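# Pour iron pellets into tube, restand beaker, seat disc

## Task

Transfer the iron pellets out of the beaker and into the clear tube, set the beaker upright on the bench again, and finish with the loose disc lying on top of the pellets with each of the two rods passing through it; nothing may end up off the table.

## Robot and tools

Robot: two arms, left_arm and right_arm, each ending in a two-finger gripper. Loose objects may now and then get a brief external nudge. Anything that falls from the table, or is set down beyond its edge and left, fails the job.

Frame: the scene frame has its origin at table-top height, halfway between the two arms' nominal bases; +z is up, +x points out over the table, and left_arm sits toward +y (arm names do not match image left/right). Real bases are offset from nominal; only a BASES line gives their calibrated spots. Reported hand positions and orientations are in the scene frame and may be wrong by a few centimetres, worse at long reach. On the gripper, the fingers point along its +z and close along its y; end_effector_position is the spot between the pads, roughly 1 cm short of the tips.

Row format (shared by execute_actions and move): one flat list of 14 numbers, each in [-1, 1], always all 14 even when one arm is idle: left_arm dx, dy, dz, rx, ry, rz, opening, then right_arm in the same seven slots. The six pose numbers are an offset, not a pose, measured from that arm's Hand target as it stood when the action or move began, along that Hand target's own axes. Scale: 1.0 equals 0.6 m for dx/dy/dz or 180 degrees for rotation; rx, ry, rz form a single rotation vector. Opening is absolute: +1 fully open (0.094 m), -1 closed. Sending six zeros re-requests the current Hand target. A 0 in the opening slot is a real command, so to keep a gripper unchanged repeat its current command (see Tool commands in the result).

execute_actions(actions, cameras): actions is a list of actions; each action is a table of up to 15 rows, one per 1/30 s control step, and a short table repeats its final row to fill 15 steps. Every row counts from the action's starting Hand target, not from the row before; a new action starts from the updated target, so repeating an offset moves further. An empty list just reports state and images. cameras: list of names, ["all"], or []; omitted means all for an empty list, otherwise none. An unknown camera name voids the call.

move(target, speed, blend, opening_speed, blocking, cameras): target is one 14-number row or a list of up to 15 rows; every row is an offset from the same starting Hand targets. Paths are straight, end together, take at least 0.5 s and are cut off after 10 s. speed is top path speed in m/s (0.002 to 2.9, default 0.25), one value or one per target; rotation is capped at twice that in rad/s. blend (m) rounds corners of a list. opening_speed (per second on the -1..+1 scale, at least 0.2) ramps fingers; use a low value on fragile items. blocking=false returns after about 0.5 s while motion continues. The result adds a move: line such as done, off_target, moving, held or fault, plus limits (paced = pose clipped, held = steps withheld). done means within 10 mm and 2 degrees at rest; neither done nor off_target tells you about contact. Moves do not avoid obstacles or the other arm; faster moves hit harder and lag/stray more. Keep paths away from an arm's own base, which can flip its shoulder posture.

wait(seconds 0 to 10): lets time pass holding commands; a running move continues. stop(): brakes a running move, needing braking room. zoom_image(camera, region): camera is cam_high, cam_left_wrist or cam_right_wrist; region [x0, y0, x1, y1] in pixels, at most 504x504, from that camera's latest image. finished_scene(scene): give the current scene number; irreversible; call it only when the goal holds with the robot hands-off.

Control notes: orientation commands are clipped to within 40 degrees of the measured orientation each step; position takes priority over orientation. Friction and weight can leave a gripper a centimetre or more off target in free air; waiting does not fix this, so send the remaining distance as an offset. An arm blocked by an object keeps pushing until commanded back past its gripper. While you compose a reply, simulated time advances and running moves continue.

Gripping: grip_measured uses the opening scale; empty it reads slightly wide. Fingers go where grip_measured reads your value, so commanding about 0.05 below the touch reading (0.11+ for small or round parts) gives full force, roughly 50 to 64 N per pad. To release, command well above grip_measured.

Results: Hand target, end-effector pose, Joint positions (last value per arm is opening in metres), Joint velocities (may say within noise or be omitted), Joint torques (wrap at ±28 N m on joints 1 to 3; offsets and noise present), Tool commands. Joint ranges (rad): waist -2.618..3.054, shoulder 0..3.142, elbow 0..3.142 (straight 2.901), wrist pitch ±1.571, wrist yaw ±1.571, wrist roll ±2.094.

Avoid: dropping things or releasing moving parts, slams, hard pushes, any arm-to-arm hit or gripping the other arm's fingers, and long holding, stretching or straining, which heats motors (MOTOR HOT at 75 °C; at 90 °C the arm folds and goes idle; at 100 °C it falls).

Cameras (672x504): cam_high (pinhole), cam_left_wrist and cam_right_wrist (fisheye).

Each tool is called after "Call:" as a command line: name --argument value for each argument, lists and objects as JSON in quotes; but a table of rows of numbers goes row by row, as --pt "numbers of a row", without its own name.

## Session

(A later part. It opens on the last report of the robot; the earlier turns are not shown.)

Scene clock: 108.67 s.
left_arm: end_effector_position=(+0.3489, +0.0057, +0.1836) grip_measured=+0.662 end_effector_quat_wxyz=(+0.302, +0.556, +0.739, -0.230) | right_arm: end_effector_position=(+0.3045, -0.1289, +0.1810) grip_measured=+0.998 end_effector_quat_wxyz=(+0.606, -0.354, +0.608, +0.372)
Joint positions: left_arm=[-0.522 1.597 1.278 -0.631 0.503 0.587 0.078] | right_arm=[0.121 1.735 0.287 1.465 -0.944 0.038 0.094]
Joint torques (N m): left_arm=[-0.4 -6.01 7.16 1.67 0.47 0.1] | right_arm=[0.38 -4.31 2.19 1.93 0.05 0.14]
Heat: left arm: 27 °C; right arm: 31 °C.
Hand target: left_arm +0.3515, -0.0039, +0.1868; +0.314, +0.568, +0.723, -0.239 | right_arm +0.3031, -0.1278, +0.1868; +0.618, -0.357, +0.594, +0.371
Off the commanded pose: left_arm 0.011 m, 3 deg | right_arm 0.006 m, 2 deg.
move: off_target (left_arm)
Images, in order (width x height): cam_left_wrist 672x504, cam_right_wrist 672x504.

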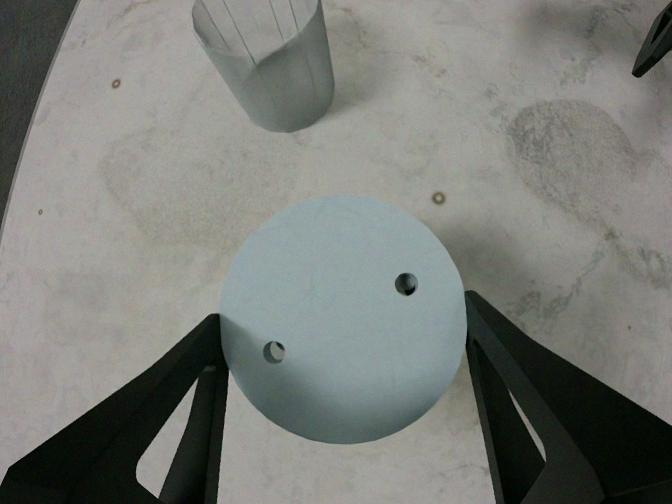

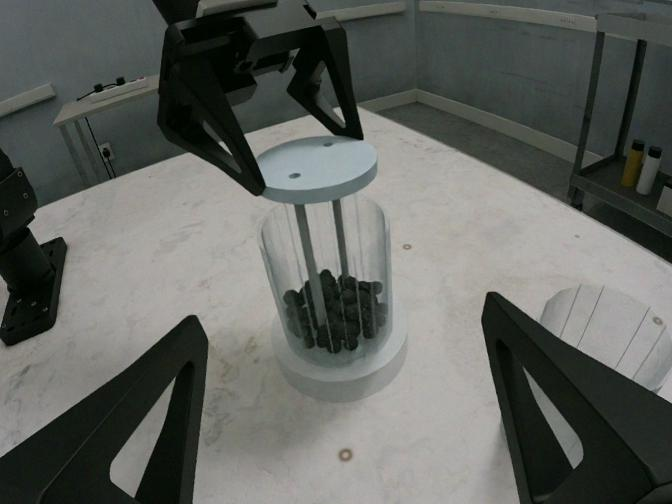

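Call:
move --pt "-0.0253 0.0317 -0.0215 -0.0121 0 -0.0115 0.5 0 0 0 0 0 0 1" --pt "-0.0037 -0.0017 0.001 0.0052 0 0.005 0.5 0 0 0 0 0 0 1" --speed '[0.06,0.03]' --cameras '["cam_left_wrist","cam_right_wrist"]'

Call:
zoom_image --camera "cam_left_wrist" --region '[258, 336, 290, 368]'

Call:
zoom_image --camera "cam_left_wrist" --region '[390, 268, 422, 300]'

Call:
zoom_image --camera "cam_right_wrist" --region '[230, 100, 410, 400]'

Scene clock: 112.73 s.
left_arm: end_effector_position=(+0.3553, +0.0030, +0.1841) grip_measured=+0.662 end_effector_quat_wxyz=(+0.303, +0.562, +0.735, -0.229) | right_arm: end_effector_position=(+0.3045, -0.1289, +0.1810) grip_measured=+0.998 end_effector_quat_wxyz=(+0.606, -0.354, +0.608, +0.372)
Joint positions: left_arm=[-0.517 1.625 1.309 -0.637 0.509 0.607 0.078] | right_arm=[0.121 1.735 0.287 1.465 -0.944 0.038 0.094]
Joint torques (N m): left_arm=[-0.61 -7.69 6.39 1.54 0.58 0.12] | right_arm=[0.55 -4.26 2.25 1.97 0.04 0.12]
Heat: left arm: 27 °C; right arm: 31 °C.
Hand target: left_arm +0.3510, -0.0061, +0.1880; +0.311, +0.576, +0.716, -0.242 | right_arm +0.3031, -0.1278, +0.1868; +0.618, -0.357, +0.594, +0.371
Off the commanded pose: left_arm 0.011 m, 3 deg | right_arm 0.006 m, 2 deg.
move: off_target (left_arm)
Images, in order (width x height): cam_left_wrist 672x504, cam_right_wrist 672x504.

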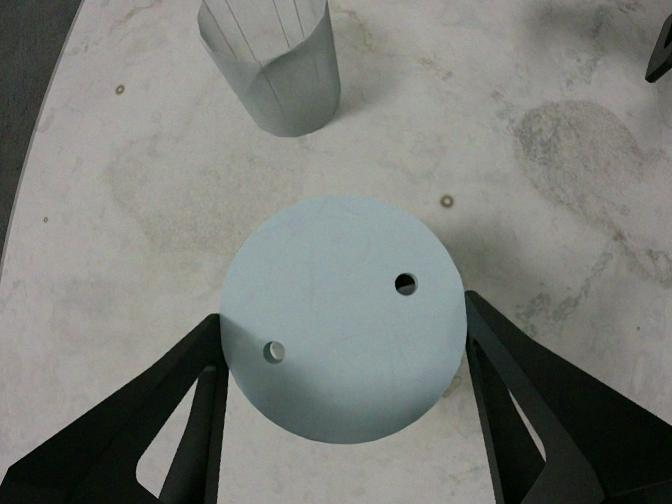

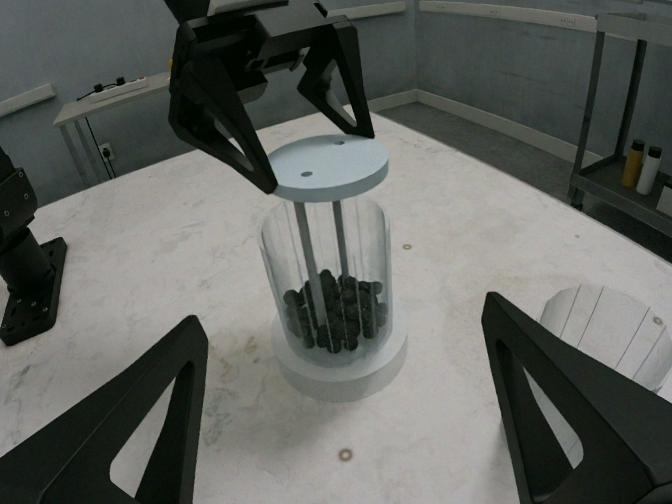

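Scaled by 15.750 from the camera's 672x504 image, which has a finer 960x720 frame.

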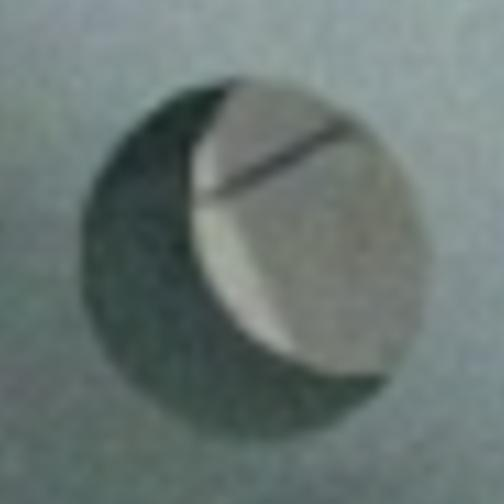

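Scaled by 15.750 from the camera's 672x504 image, which has a finer 960x720 frame.

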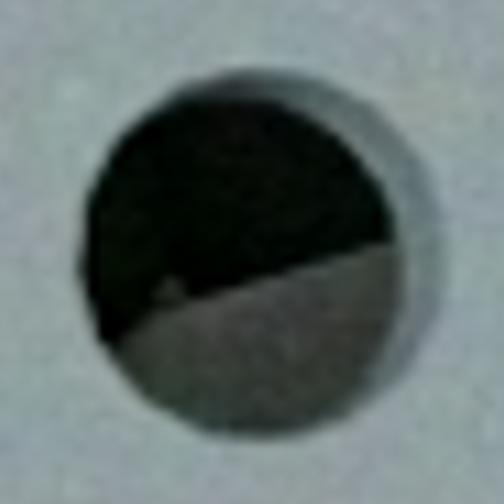

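Scaled by 1.680 from the camera's 672x504 image, which has a finer 960x720 frame.

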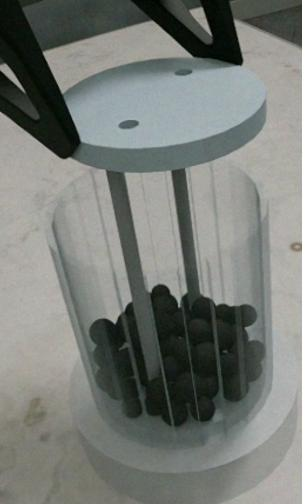

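Call:
move --pt "-0.0593 -0.0108 -0.0468 0.0084 0 0.008 0.5 0 0 0 0 0 0 1" --pt "-0.0068 -0.0117 0.0032 0.0084 0 0.008 0.5 0 0 0 0 0 0 1" --speed '[0.07,0.03]' --cameras '["cam_left_wrist","cam_right_wrist"]'

Call:
zoom_image --camera "cam_left_wrist" --region '[258, 336, 290, 368]'

Call:
zoom_image --camera "cam_left_wrist" --region '[390, 268, 422, 300]'

Call:
zoom_image --camera "cam_right_wrist" --region '[230, 100, 410, 400]'

Scene clock: 117.10 s.
left_arm: end_effector_position=(+0.3453, -0.0009, +0.1860) grip_measured=+0.662 end_effector_quat_wxyz=(+0.291, +0.576, +0.726, -0.236) | right_arm: end_effector_position=(+0.3045, -0.1289, +0.1810) grip_measured=+0.998 end_effector_quat_wxyz=(+0.606, -0.354, +0.608, +0.372)
Joint positions: left_arm=[-0.532 1.625 1.326 -0.68 0.523 0.63 0.078] | right_arm=[0.121 1.735 0.287 1.465 -0.944 0.038 0.094]
Joint torques (N m): left_arm=[-0.75 -7.04 6.22 1.73 0.54 0.1] | right_arm=[0.51 -4.31 2.18 1.95 0.05 0.14]
Heat: left arm: 27 °C; right arm: 31 °C.
Hand target: left_arm +0.3451, -0.0117, +0.1896; +0.307, +0.589, +0.706, -0.248 | right_arm +0.3031, -0.1278, +0.1868; +0.618, -0.357, +0.594, +0.371
Off the commanded pose: left_arm 0.011 m, 4 deg | right_arm 0.006 m, 2 deg.
move: off_target (left_arm)
Images, in order (width x height): cam_left_wrist 672x504, cam_right_wrist 672x504.

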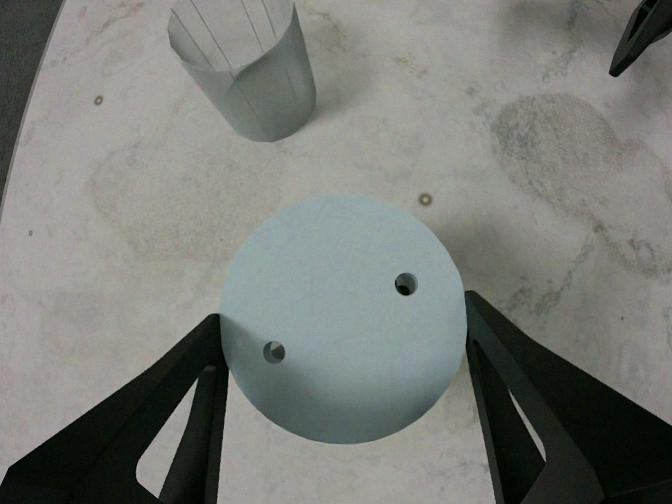

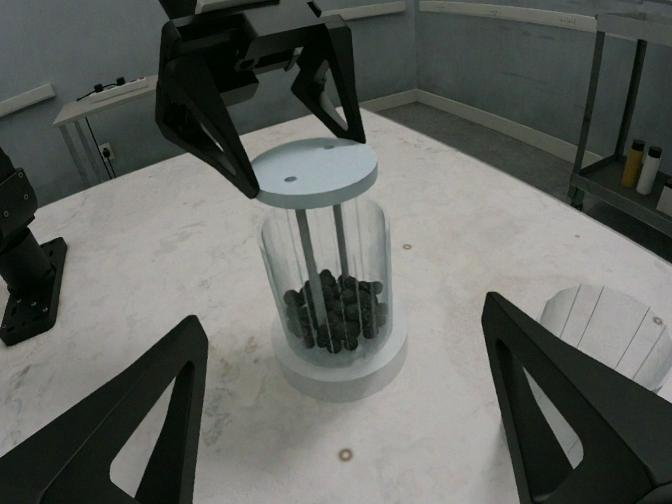

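Scaled by 15.750 from the camera's 672x504 image, which has a finer 960x720 frame.

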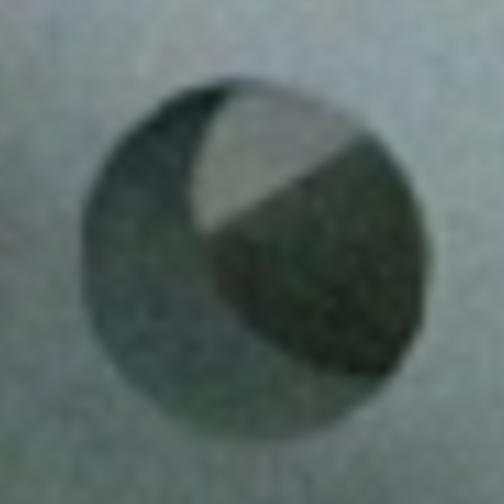

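Scaled by 15.750 from the camera's 672x504 image, which has a finer 960x720 frame.

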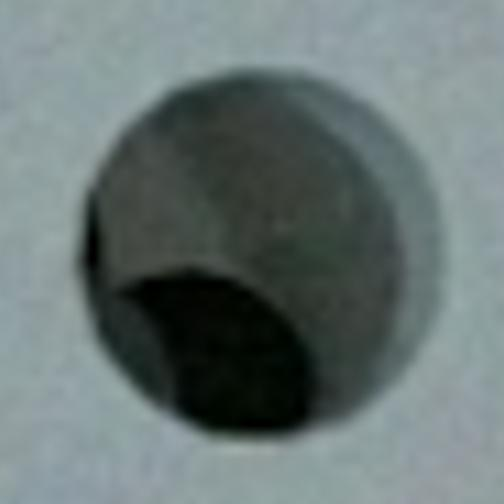

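Scaled by 1.680 from the camera's 672x504 image, which has a finer 960x720 frame.

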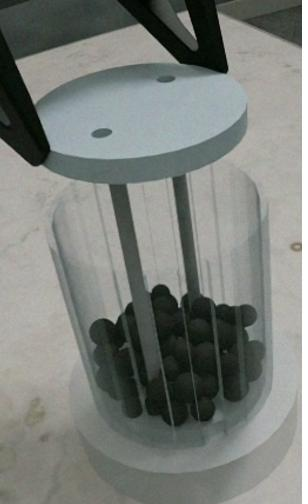

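Call:
move --pt "-0.0653 -0.0188 -0.0408 0 0 0 0.5 0 0 0 0 0 0 1" --pt "-0.014 0.0288 -0.0455 -0.0169 -0.0027 -0.0141 0.5 0 0 0 0 0 0 1" --pt "0.0162 0.0283 -0.0167 -0.0169 -0.0027 -0.0141 0.5 0 0 0 0 0 0 1" --speed '[0.08,0.06,0.03]' --cameras '["cam_left_wrist","cam_right_wrist"]'

Call:
zoom_image --camera "cam_left_wrist" --region '[258, 336, 290, 368]'

Call:
zoom_image --camera "cam_left_wrist" --region '[390, 268, 422, 300]'

Call:
zoom_image --camera "cam_right_wrist" --region '[230, 100, 410, 400]'

Scene clock: 124.53 s.
left_arm: end_effector_position=(+0.3583, +0.0086, +0.1834) grip_measured=+0.662 end_effector_quat_wxyz=(+0.303, +0.558, +0.737, -0.233) | right_arm: end_effector_position=(+0.3045, -0.1289, +0.1810) grip_measured=+0.998 end_effector_quat_wxyz=(+0.606, -0.354, +0.608, +0.372)
Joint positions: left_arm=[-0.496 1.625 1.304 -0.639 0.526 0.615 0.078] | right_arm=[0.121 1.735 0.287 1.465 -0.944 0.038 0.094]
Joint torques (N m): left_arm=[0.36 -8.73 5.96 1.68 0.42 0.04] | right_arm=[0.5 -4.26 2.25 1.95 0.02 0.12]
Heat: left arm: 27 °C; right arm: 31 °C.
Hand target: left_arm +0.3592, +0.0051, +0.1896; +0.320, +0.564, +0.723, -0.238 | right_arm +0.3031, -0.1278, +0.1868; +0.618, -0.357, +0.594, +0.371
Off the commanded pose: left_arm 0.007 m, 3 deg | right_arm 0.006 m, 2 deg.
move: off_target (left_arm)
Images, in order (width x height): cam_left_wrist 672x504, cam_right_wrist 672x504.

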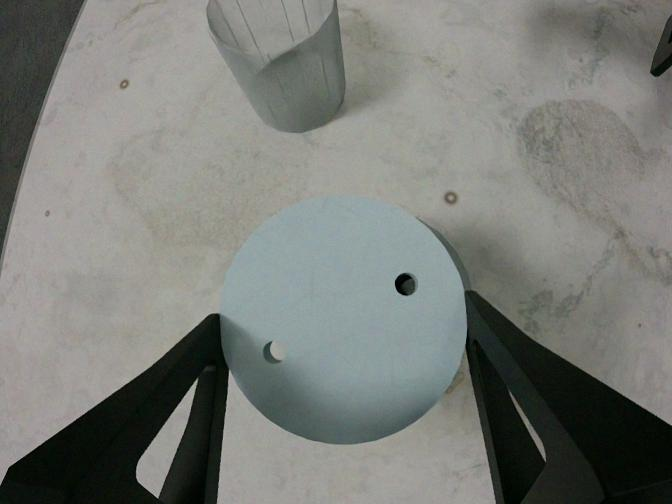

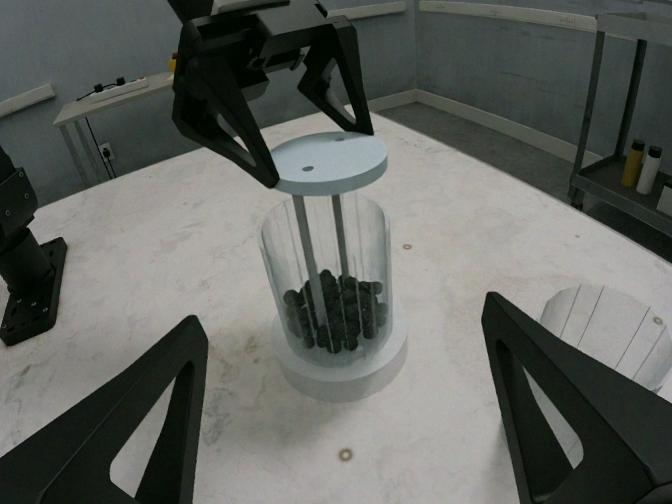

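Scaled by 15.750 from the camera's 672x504 image, which has a finer 960x720 frame.

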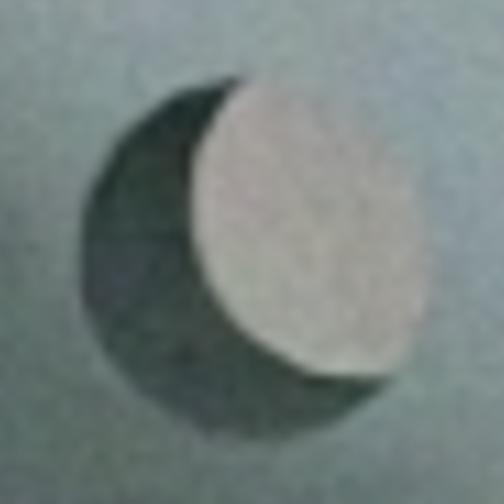

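Scaled by 15.750 from the camera's 672x504 image, which has a finer 960x720 frame.

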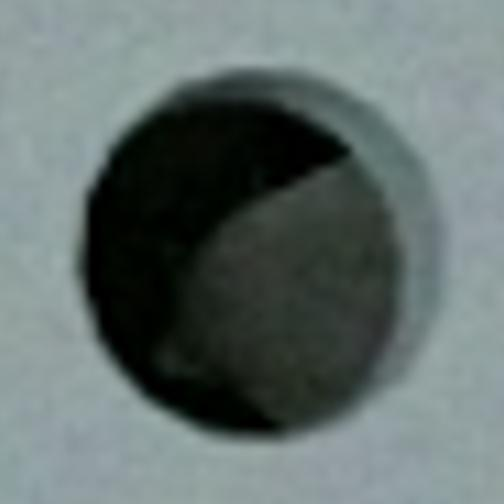

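Scaled by 1.680 from the camera's 672x504 image, which has a finer 960x720 frame.

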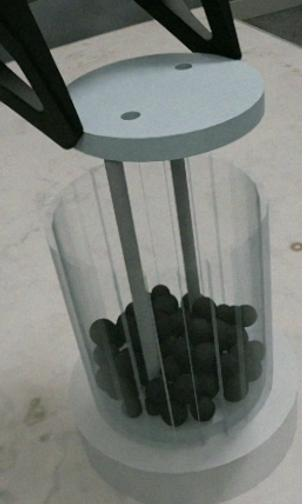

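Call:
move --pt "-0.0795 -0.049 -0.026 0.0171 0 0.0159 0.5 0 0 0 0 0 0 1" --pt "-0.0328 -0.0173 -0.0262 0.0041 0 0.0038 0.5 0 0 0 0 0 0 1" --pt "-0.0035 -0.018 0.001 0.0041 0 0.0038 0.5 0 0 0 0 0 0 1" --speed '[0.08,0.06,0.03]' --cameras '["cam_left_wrist","cam_right_wrist"]'

Call:
zoom_image --camera "cam_left_wrist" --region '[258, 336, 290, 368]'

Call:
zoom_image --camera "cam_left_wrist" --region '[390, 268, 422, 300]'

Call:
zoom_image --camera "cam_right_wrist" --region '[230, 100, 410, 400]'

Scene clock: 128.57 s.
left_arm: end_effector_position=(+0.3484, +0.0033, +0.1760) grip_measured=+0.662 end_effector_quat_wxyz=(+0.292, +0.565, +0.734, -0.238) | right_arm: end_effector_position=(+0.3045, -0.1289, +0.1810) grip_measured=+0.998 end_effector_quat_wxyz=(+0.606, -0.354, +0.608, +0.372)
Joint positions: left_arm=[-0.519 1.625 1.284 -0.637 0.526 0.613 0.078] | right_arm=[0.121 1.735 0.287 1.465 -0.944 0.038 0.094]
Joint torques (N m): left_arm=[0.54 -10.5 6.06 1.59 0.4 0] | right_arm=[0.43 -4.4 2.33 1.9 0.06 0.11]
Heat: left arm: 27 °C; right arm: 31 °C.
Hand target: left_arm +0.3492, +0.0006, +0.1906; +0.317, +0.570, +0.718, -0.241 | right_arm +0.3031, -0.1278, +0.1868; +0.618, -0.357, +0.594, +0.371
Off the commanded pose: left_arm 0.015 m, 3 deg | right_arm 0.006 m, 2 deg.
move: off_target (left_arm)
Images, in order (width x height): cam_left_wrist 672x504, cam_right_wrist 672x504.

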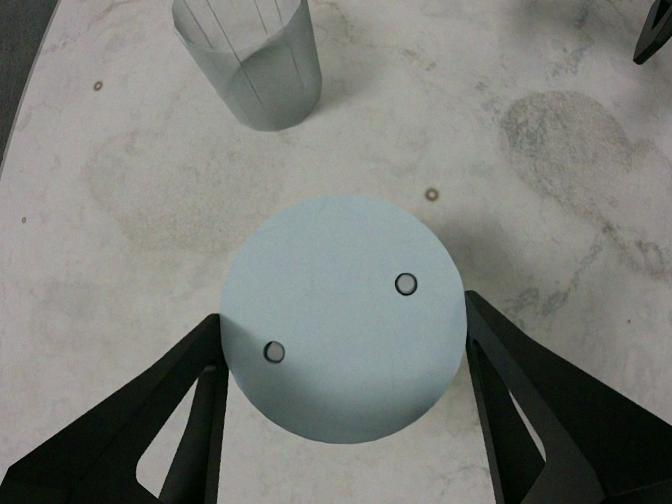

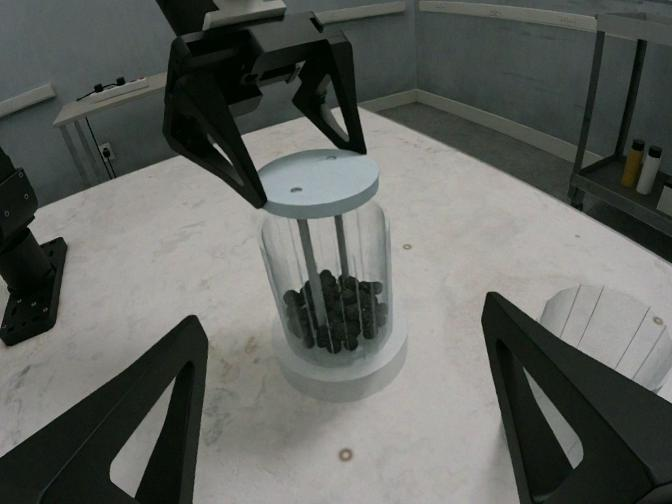

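Scaled by 15.750 from the camera's 672x504 image, which has a finer 960x720 frame.

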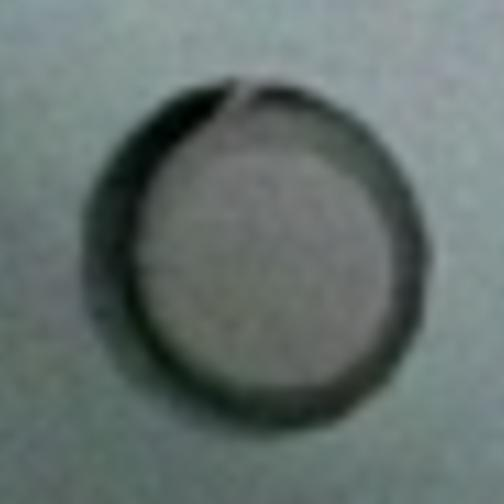

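Scaled by 15.750 from the camera's 672x504 image, which has a finer 960x720 frame.

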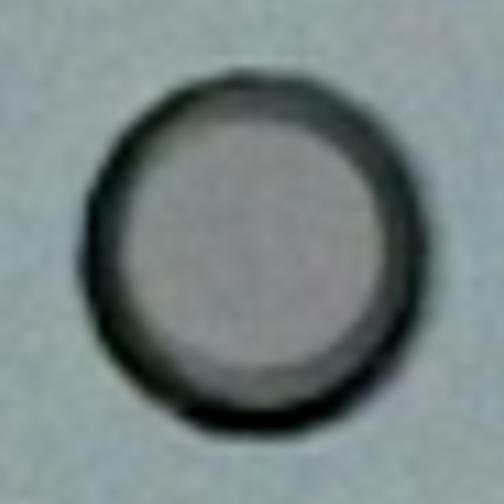

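Scaled by 1.680 from the camera's 672x504 image, which has a finer 960x720 frame.

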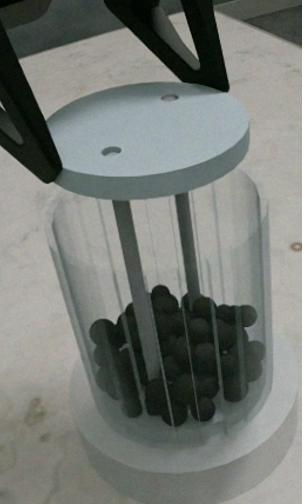

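Call:
move --target '[0.0158,-0.0003,0.0148,0,0,0,0.5,0,0,0,0,0,0,1]' --speed 0.03 --cameras '["cam_left_wrist","cam_right_wrist"]'

Call:
zoom_image --camera "cam_right_wrist" --region '[230, 100, 410, 400]'

Scene clock: 130.20 s.
left_arm: end_effector_position=(+0.3484, +0.0033, +0.1655) grip_measured=+0.662 end_effector_quat_wxyz=(+0.295, +0.566, +0.733, -0.237) | right_arm: end_effector_position=(+0.3045, -0.1289, +0.1810) grip_measured=+0.998 end_effector_quat_wxyz=(+0.606, -0.354, +0.608, +0.372)
Joint positions: left_arm=[-0.519 1.625 1.238 -0.583 0.526 0.613 0.078] | right_arm=[0.121 1.735 0.287 1.465 -0.944 0.038 0.094]
Joint torques (N m): left_arm=[0.5 -9.85 5.9 1.57 0.35 0.02] | right_arm=[0.49 -4.31 2.13 1.93 0.04 0.15]
Heat: left arm: 27 °C; right arm: 31 °C.
Hand target: left_arm +0.3492, +0.0006, +0.1776; +0.317, +0.570, +0.718, -0.241 | right_arm +0.3031, -0.1278, +0.1868; +0.618, -0.357, +0.594, +0.371
Off the commanded pose: left_arm 0.012 m, 3 deg | right_arm 0.006 m, 2 deg.
move: off_target (left_arm)
Images, in order (width x height): cam_left_wrist 672x504, cam_right_wrist 672x504.

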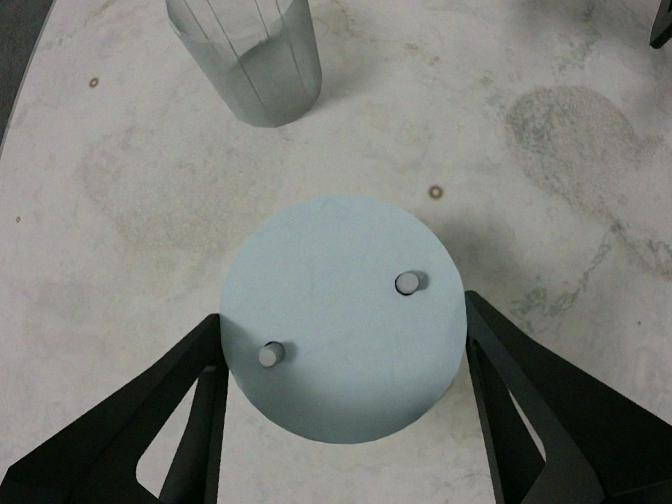

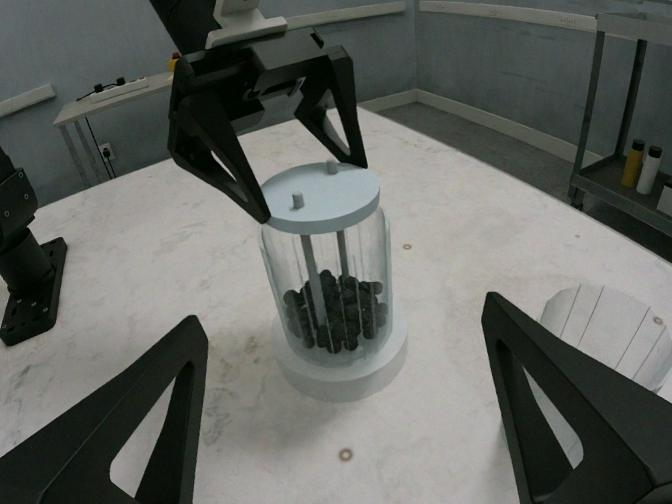

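Scaled by 1.680 from the camera's 672x504 image, which has a finer 960x720 frame.

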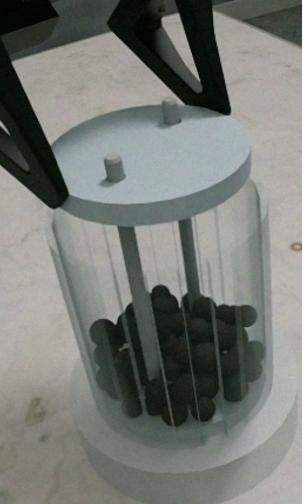

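Call:
move --target '[0.0158,-0.0003,0.0148,0,0,0,0.5,0,0,0,0,0,0,1]' --speed 0.03 --cameras '["cam_left_wrist","cam_right_wrist"]'

Call:
zoom_image --camera "cam_right_wrist" --region '[230, 100, 410, 400]'

Scene clock: 131.63 s.
left_arm: end_effector_position=(+0.3485, +0.0033, +0.1558) grip_measured=+0.662 end_effector_quat_wxyz=(+0.300, +0.566, +0.731, -0.237) | right_arm: end_effector_position=(+0.3045, -0.1289, +0.1810) grip_measured=+0.998 end_effector_quat_wxyz=(+0.606, -0.354, +0.608, +0.372)
Joint positions: left_arm=[-0.519 1.625 1.194 -0.528 0.526 0.613 0.078] | right_arm=[0.121 1.735 0.287 1.465 -0.944 0.038 0.094]
Joint torques (N m): left_arm=[0.39 -9.02 5.81 1.64 0.4 0] | right_arm=[0.51 -4.26 2.4 1.96 0.08 0.15]
Heat: left arm: 27 °C; right arm: 32 °C.
Hand target: left_arm +0.3492, +0.0006, +0.1646; +0.317, +0.570, +0.718, -0.241 | right_arm +0.3031, -0.1278, +0.1868; +0.618, -0.357, +0.594, +0.371
Off the commanded pose: left_arm 0.009 m, 3 deg | right_arm 0.006 m, 2 deg.
move: off_target (left_arm)
Images, in order (width x height): cam_left_wrist 672x504, cam_right_wrist 672x504.

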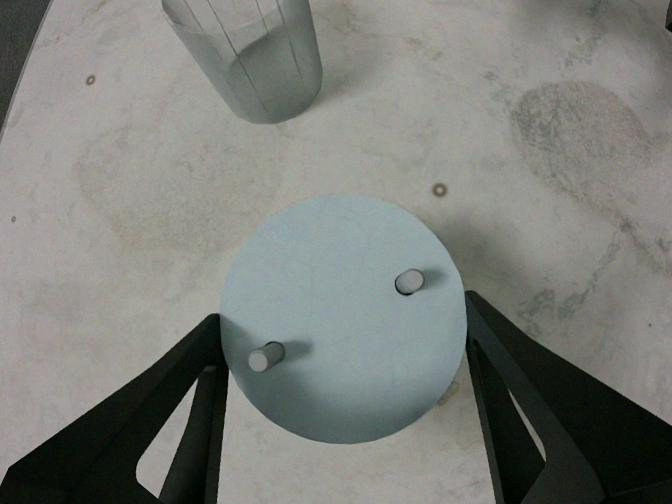

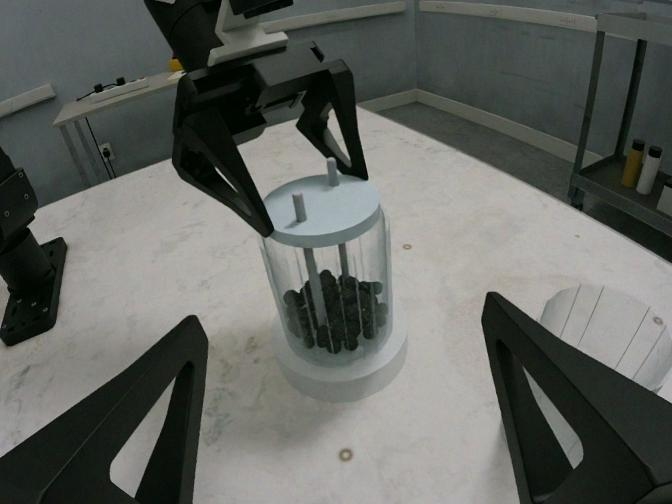

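Scaled by 1.680 from the camera's 672x504 image, which has a finer 960x720 frame.

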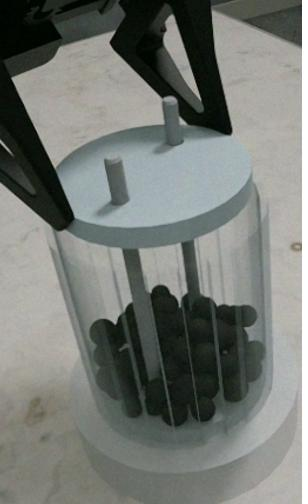

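Call:
move --pt "0.0097 -0.0002 0.0091 0 0 0 0.5 0 0 0 0 0 0 1" --pt "0.0097 -0.0002 0.0091 0 0 0 0.85 0 0 0 0 0 0 1" --speed 0.03 --opening_speed 0.4 --cameras '["cam_left_wrist","cam_right_wrist"]'

Call:
zoom_image --camera "cam_right_wrist" --region '[230, 100, 410, 400]'

Scene clock: 134.80 s.
left_arm: end_effector_position=(+0.3481, +0.0028, +0.1503) grip_measured=+0.848 end_effector_quat_wxyz=(+0.303, +0.567, +0.729, -0.236) | right_arm: end_effector_position=(+0.3045, -0.1289, +0.1810) grip_measured=+0.998 end_effector_quat_wxyz=(+0.605, -0.354, +0.608, +0.373)
Joint positions: left_arm=[-0.52 1.625 1.168 -0.494 0.526 0.613 0.087] | right_arm=[0.121 1.735 0.287 1.465 -0.944 0.039 0.094]
Joint torques (N m): left_arm=[0.29 -8.55 5.87 1.59 0.4 0] | right_arm=[0.42 -4.27 2.28 1.95 0.03 0.13]
Heat: left arm: 27 °C; right arm: 32 °C.
Hand target: left_arm +0.3493, +0.0006, +0.1566; +0.317, +0.570, +0.718, -0.241 | right_arm +0.3031, -0.1278, +0.1868; +0.618, -0.357, +0.594, +0.371
Off the commanded pose: left_arm 0.007 m, 2 deg | right_arm 0.006 m, 2 deg.
move: done
Images, in order (width x height): cam_left_wrist 672x504, cam_right_wrist 672x504.

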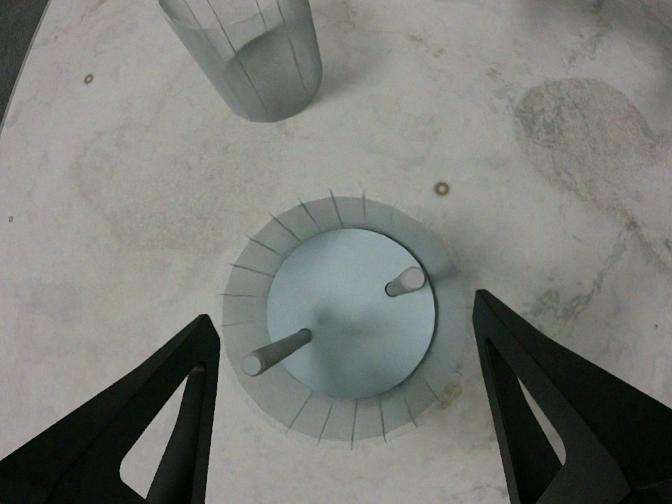

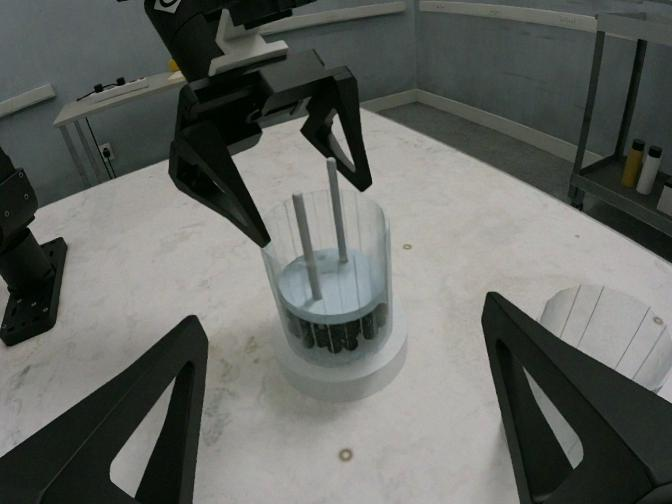

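Scaled by 1.680 from the camera's 672x504 image, which has a finer 960x720 frame.

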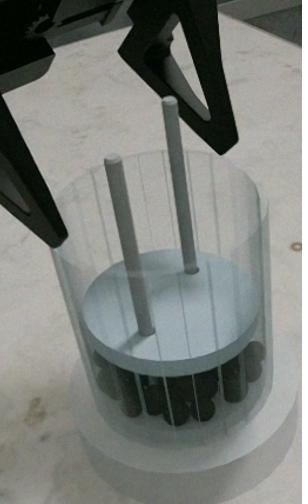

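Done; retract the left arm straight up and verify.

Call:
move --target '[-0.122,0.0026,-0.1135,0,0,0,0.85,0,0,0,0,0,0,1]' --speed 0.1 --cameras '["all"]'

Call:
zoom_image --camera "cam_right_wrist" --region '[230, 100, 672, 420]'

Scene clock: 137.17 s.
left_arm: end_effector_position=(+0.3529, +0.0007, +0.2415) grip_measured=+0.848 end_effector_quat_wxyz=(+0.308, +0.566, +0.727, -0.236) | right_arm: end_effector_position=(+0.3045, -0.1289, +0.1810) grip_measured=+0.998 end_effector_quat_wxyz=(+0.605, -0.354, +0.608, +0.373)
Joint positions: left_arm=[-0.519 1.625 1.526 -0.844 0.526 0.613 0.087] | right_arm=[0.121 1.735 0.287 1.465 -0.944 0.039 0.094]
Joint torques (N m): left_arm=[0.36 -9.11 8.61 1.14 0.41 0.02] | right_arm=[0.38 -4.36 2.3 1.97 0.07 0.1]
Heat: left arm: 27 °C; right arm: 32 °C.
Hand target: left_arm +0.3493, +0.0004, +0.2566; +0.317, +0.570, +0.718, -0.241 | right_arm +0.3031, -0.1278, +0.1868; +0.618, -0.357, +0.594, +0.371
Off the commanded pose: left_arm 0.016 m, 2 deg | right_arm 0.006 m, 2 deg.
move: off_target (left_arm)

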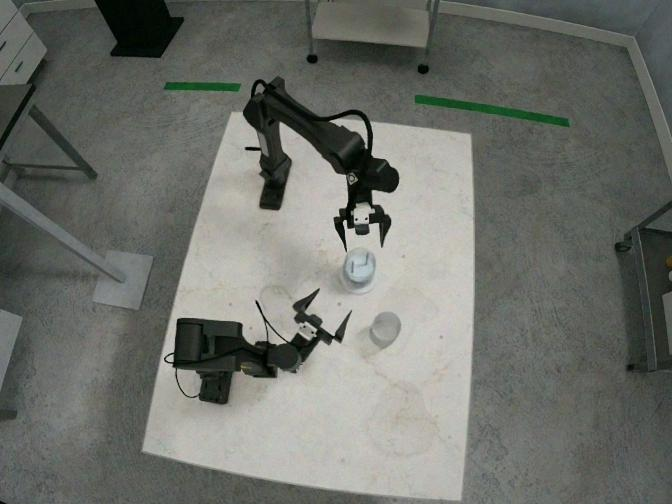

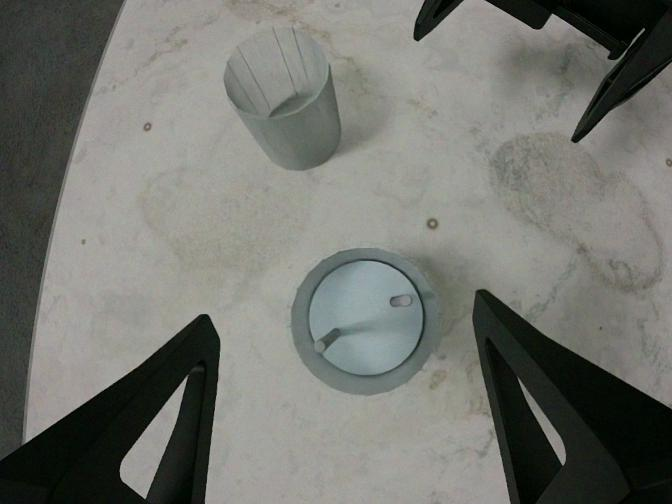

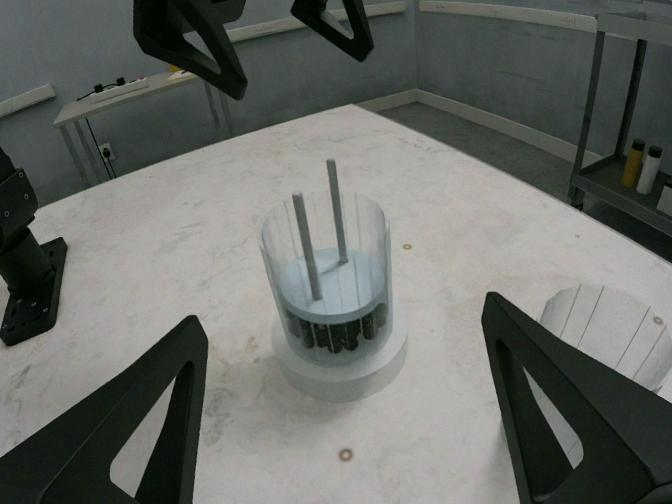

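Scaled by 1.140 from the camera's 672x504 image, which has a finer 960x720 frame.

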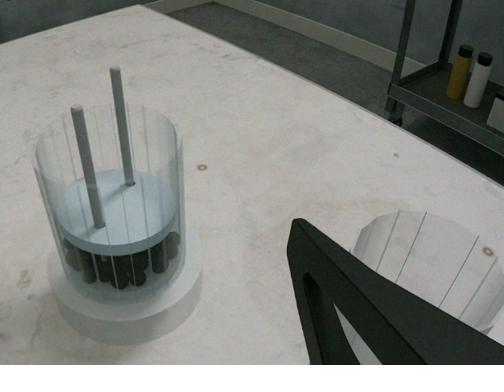

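Call:
finished_scene --scene 2

The scene is finished: the task was done.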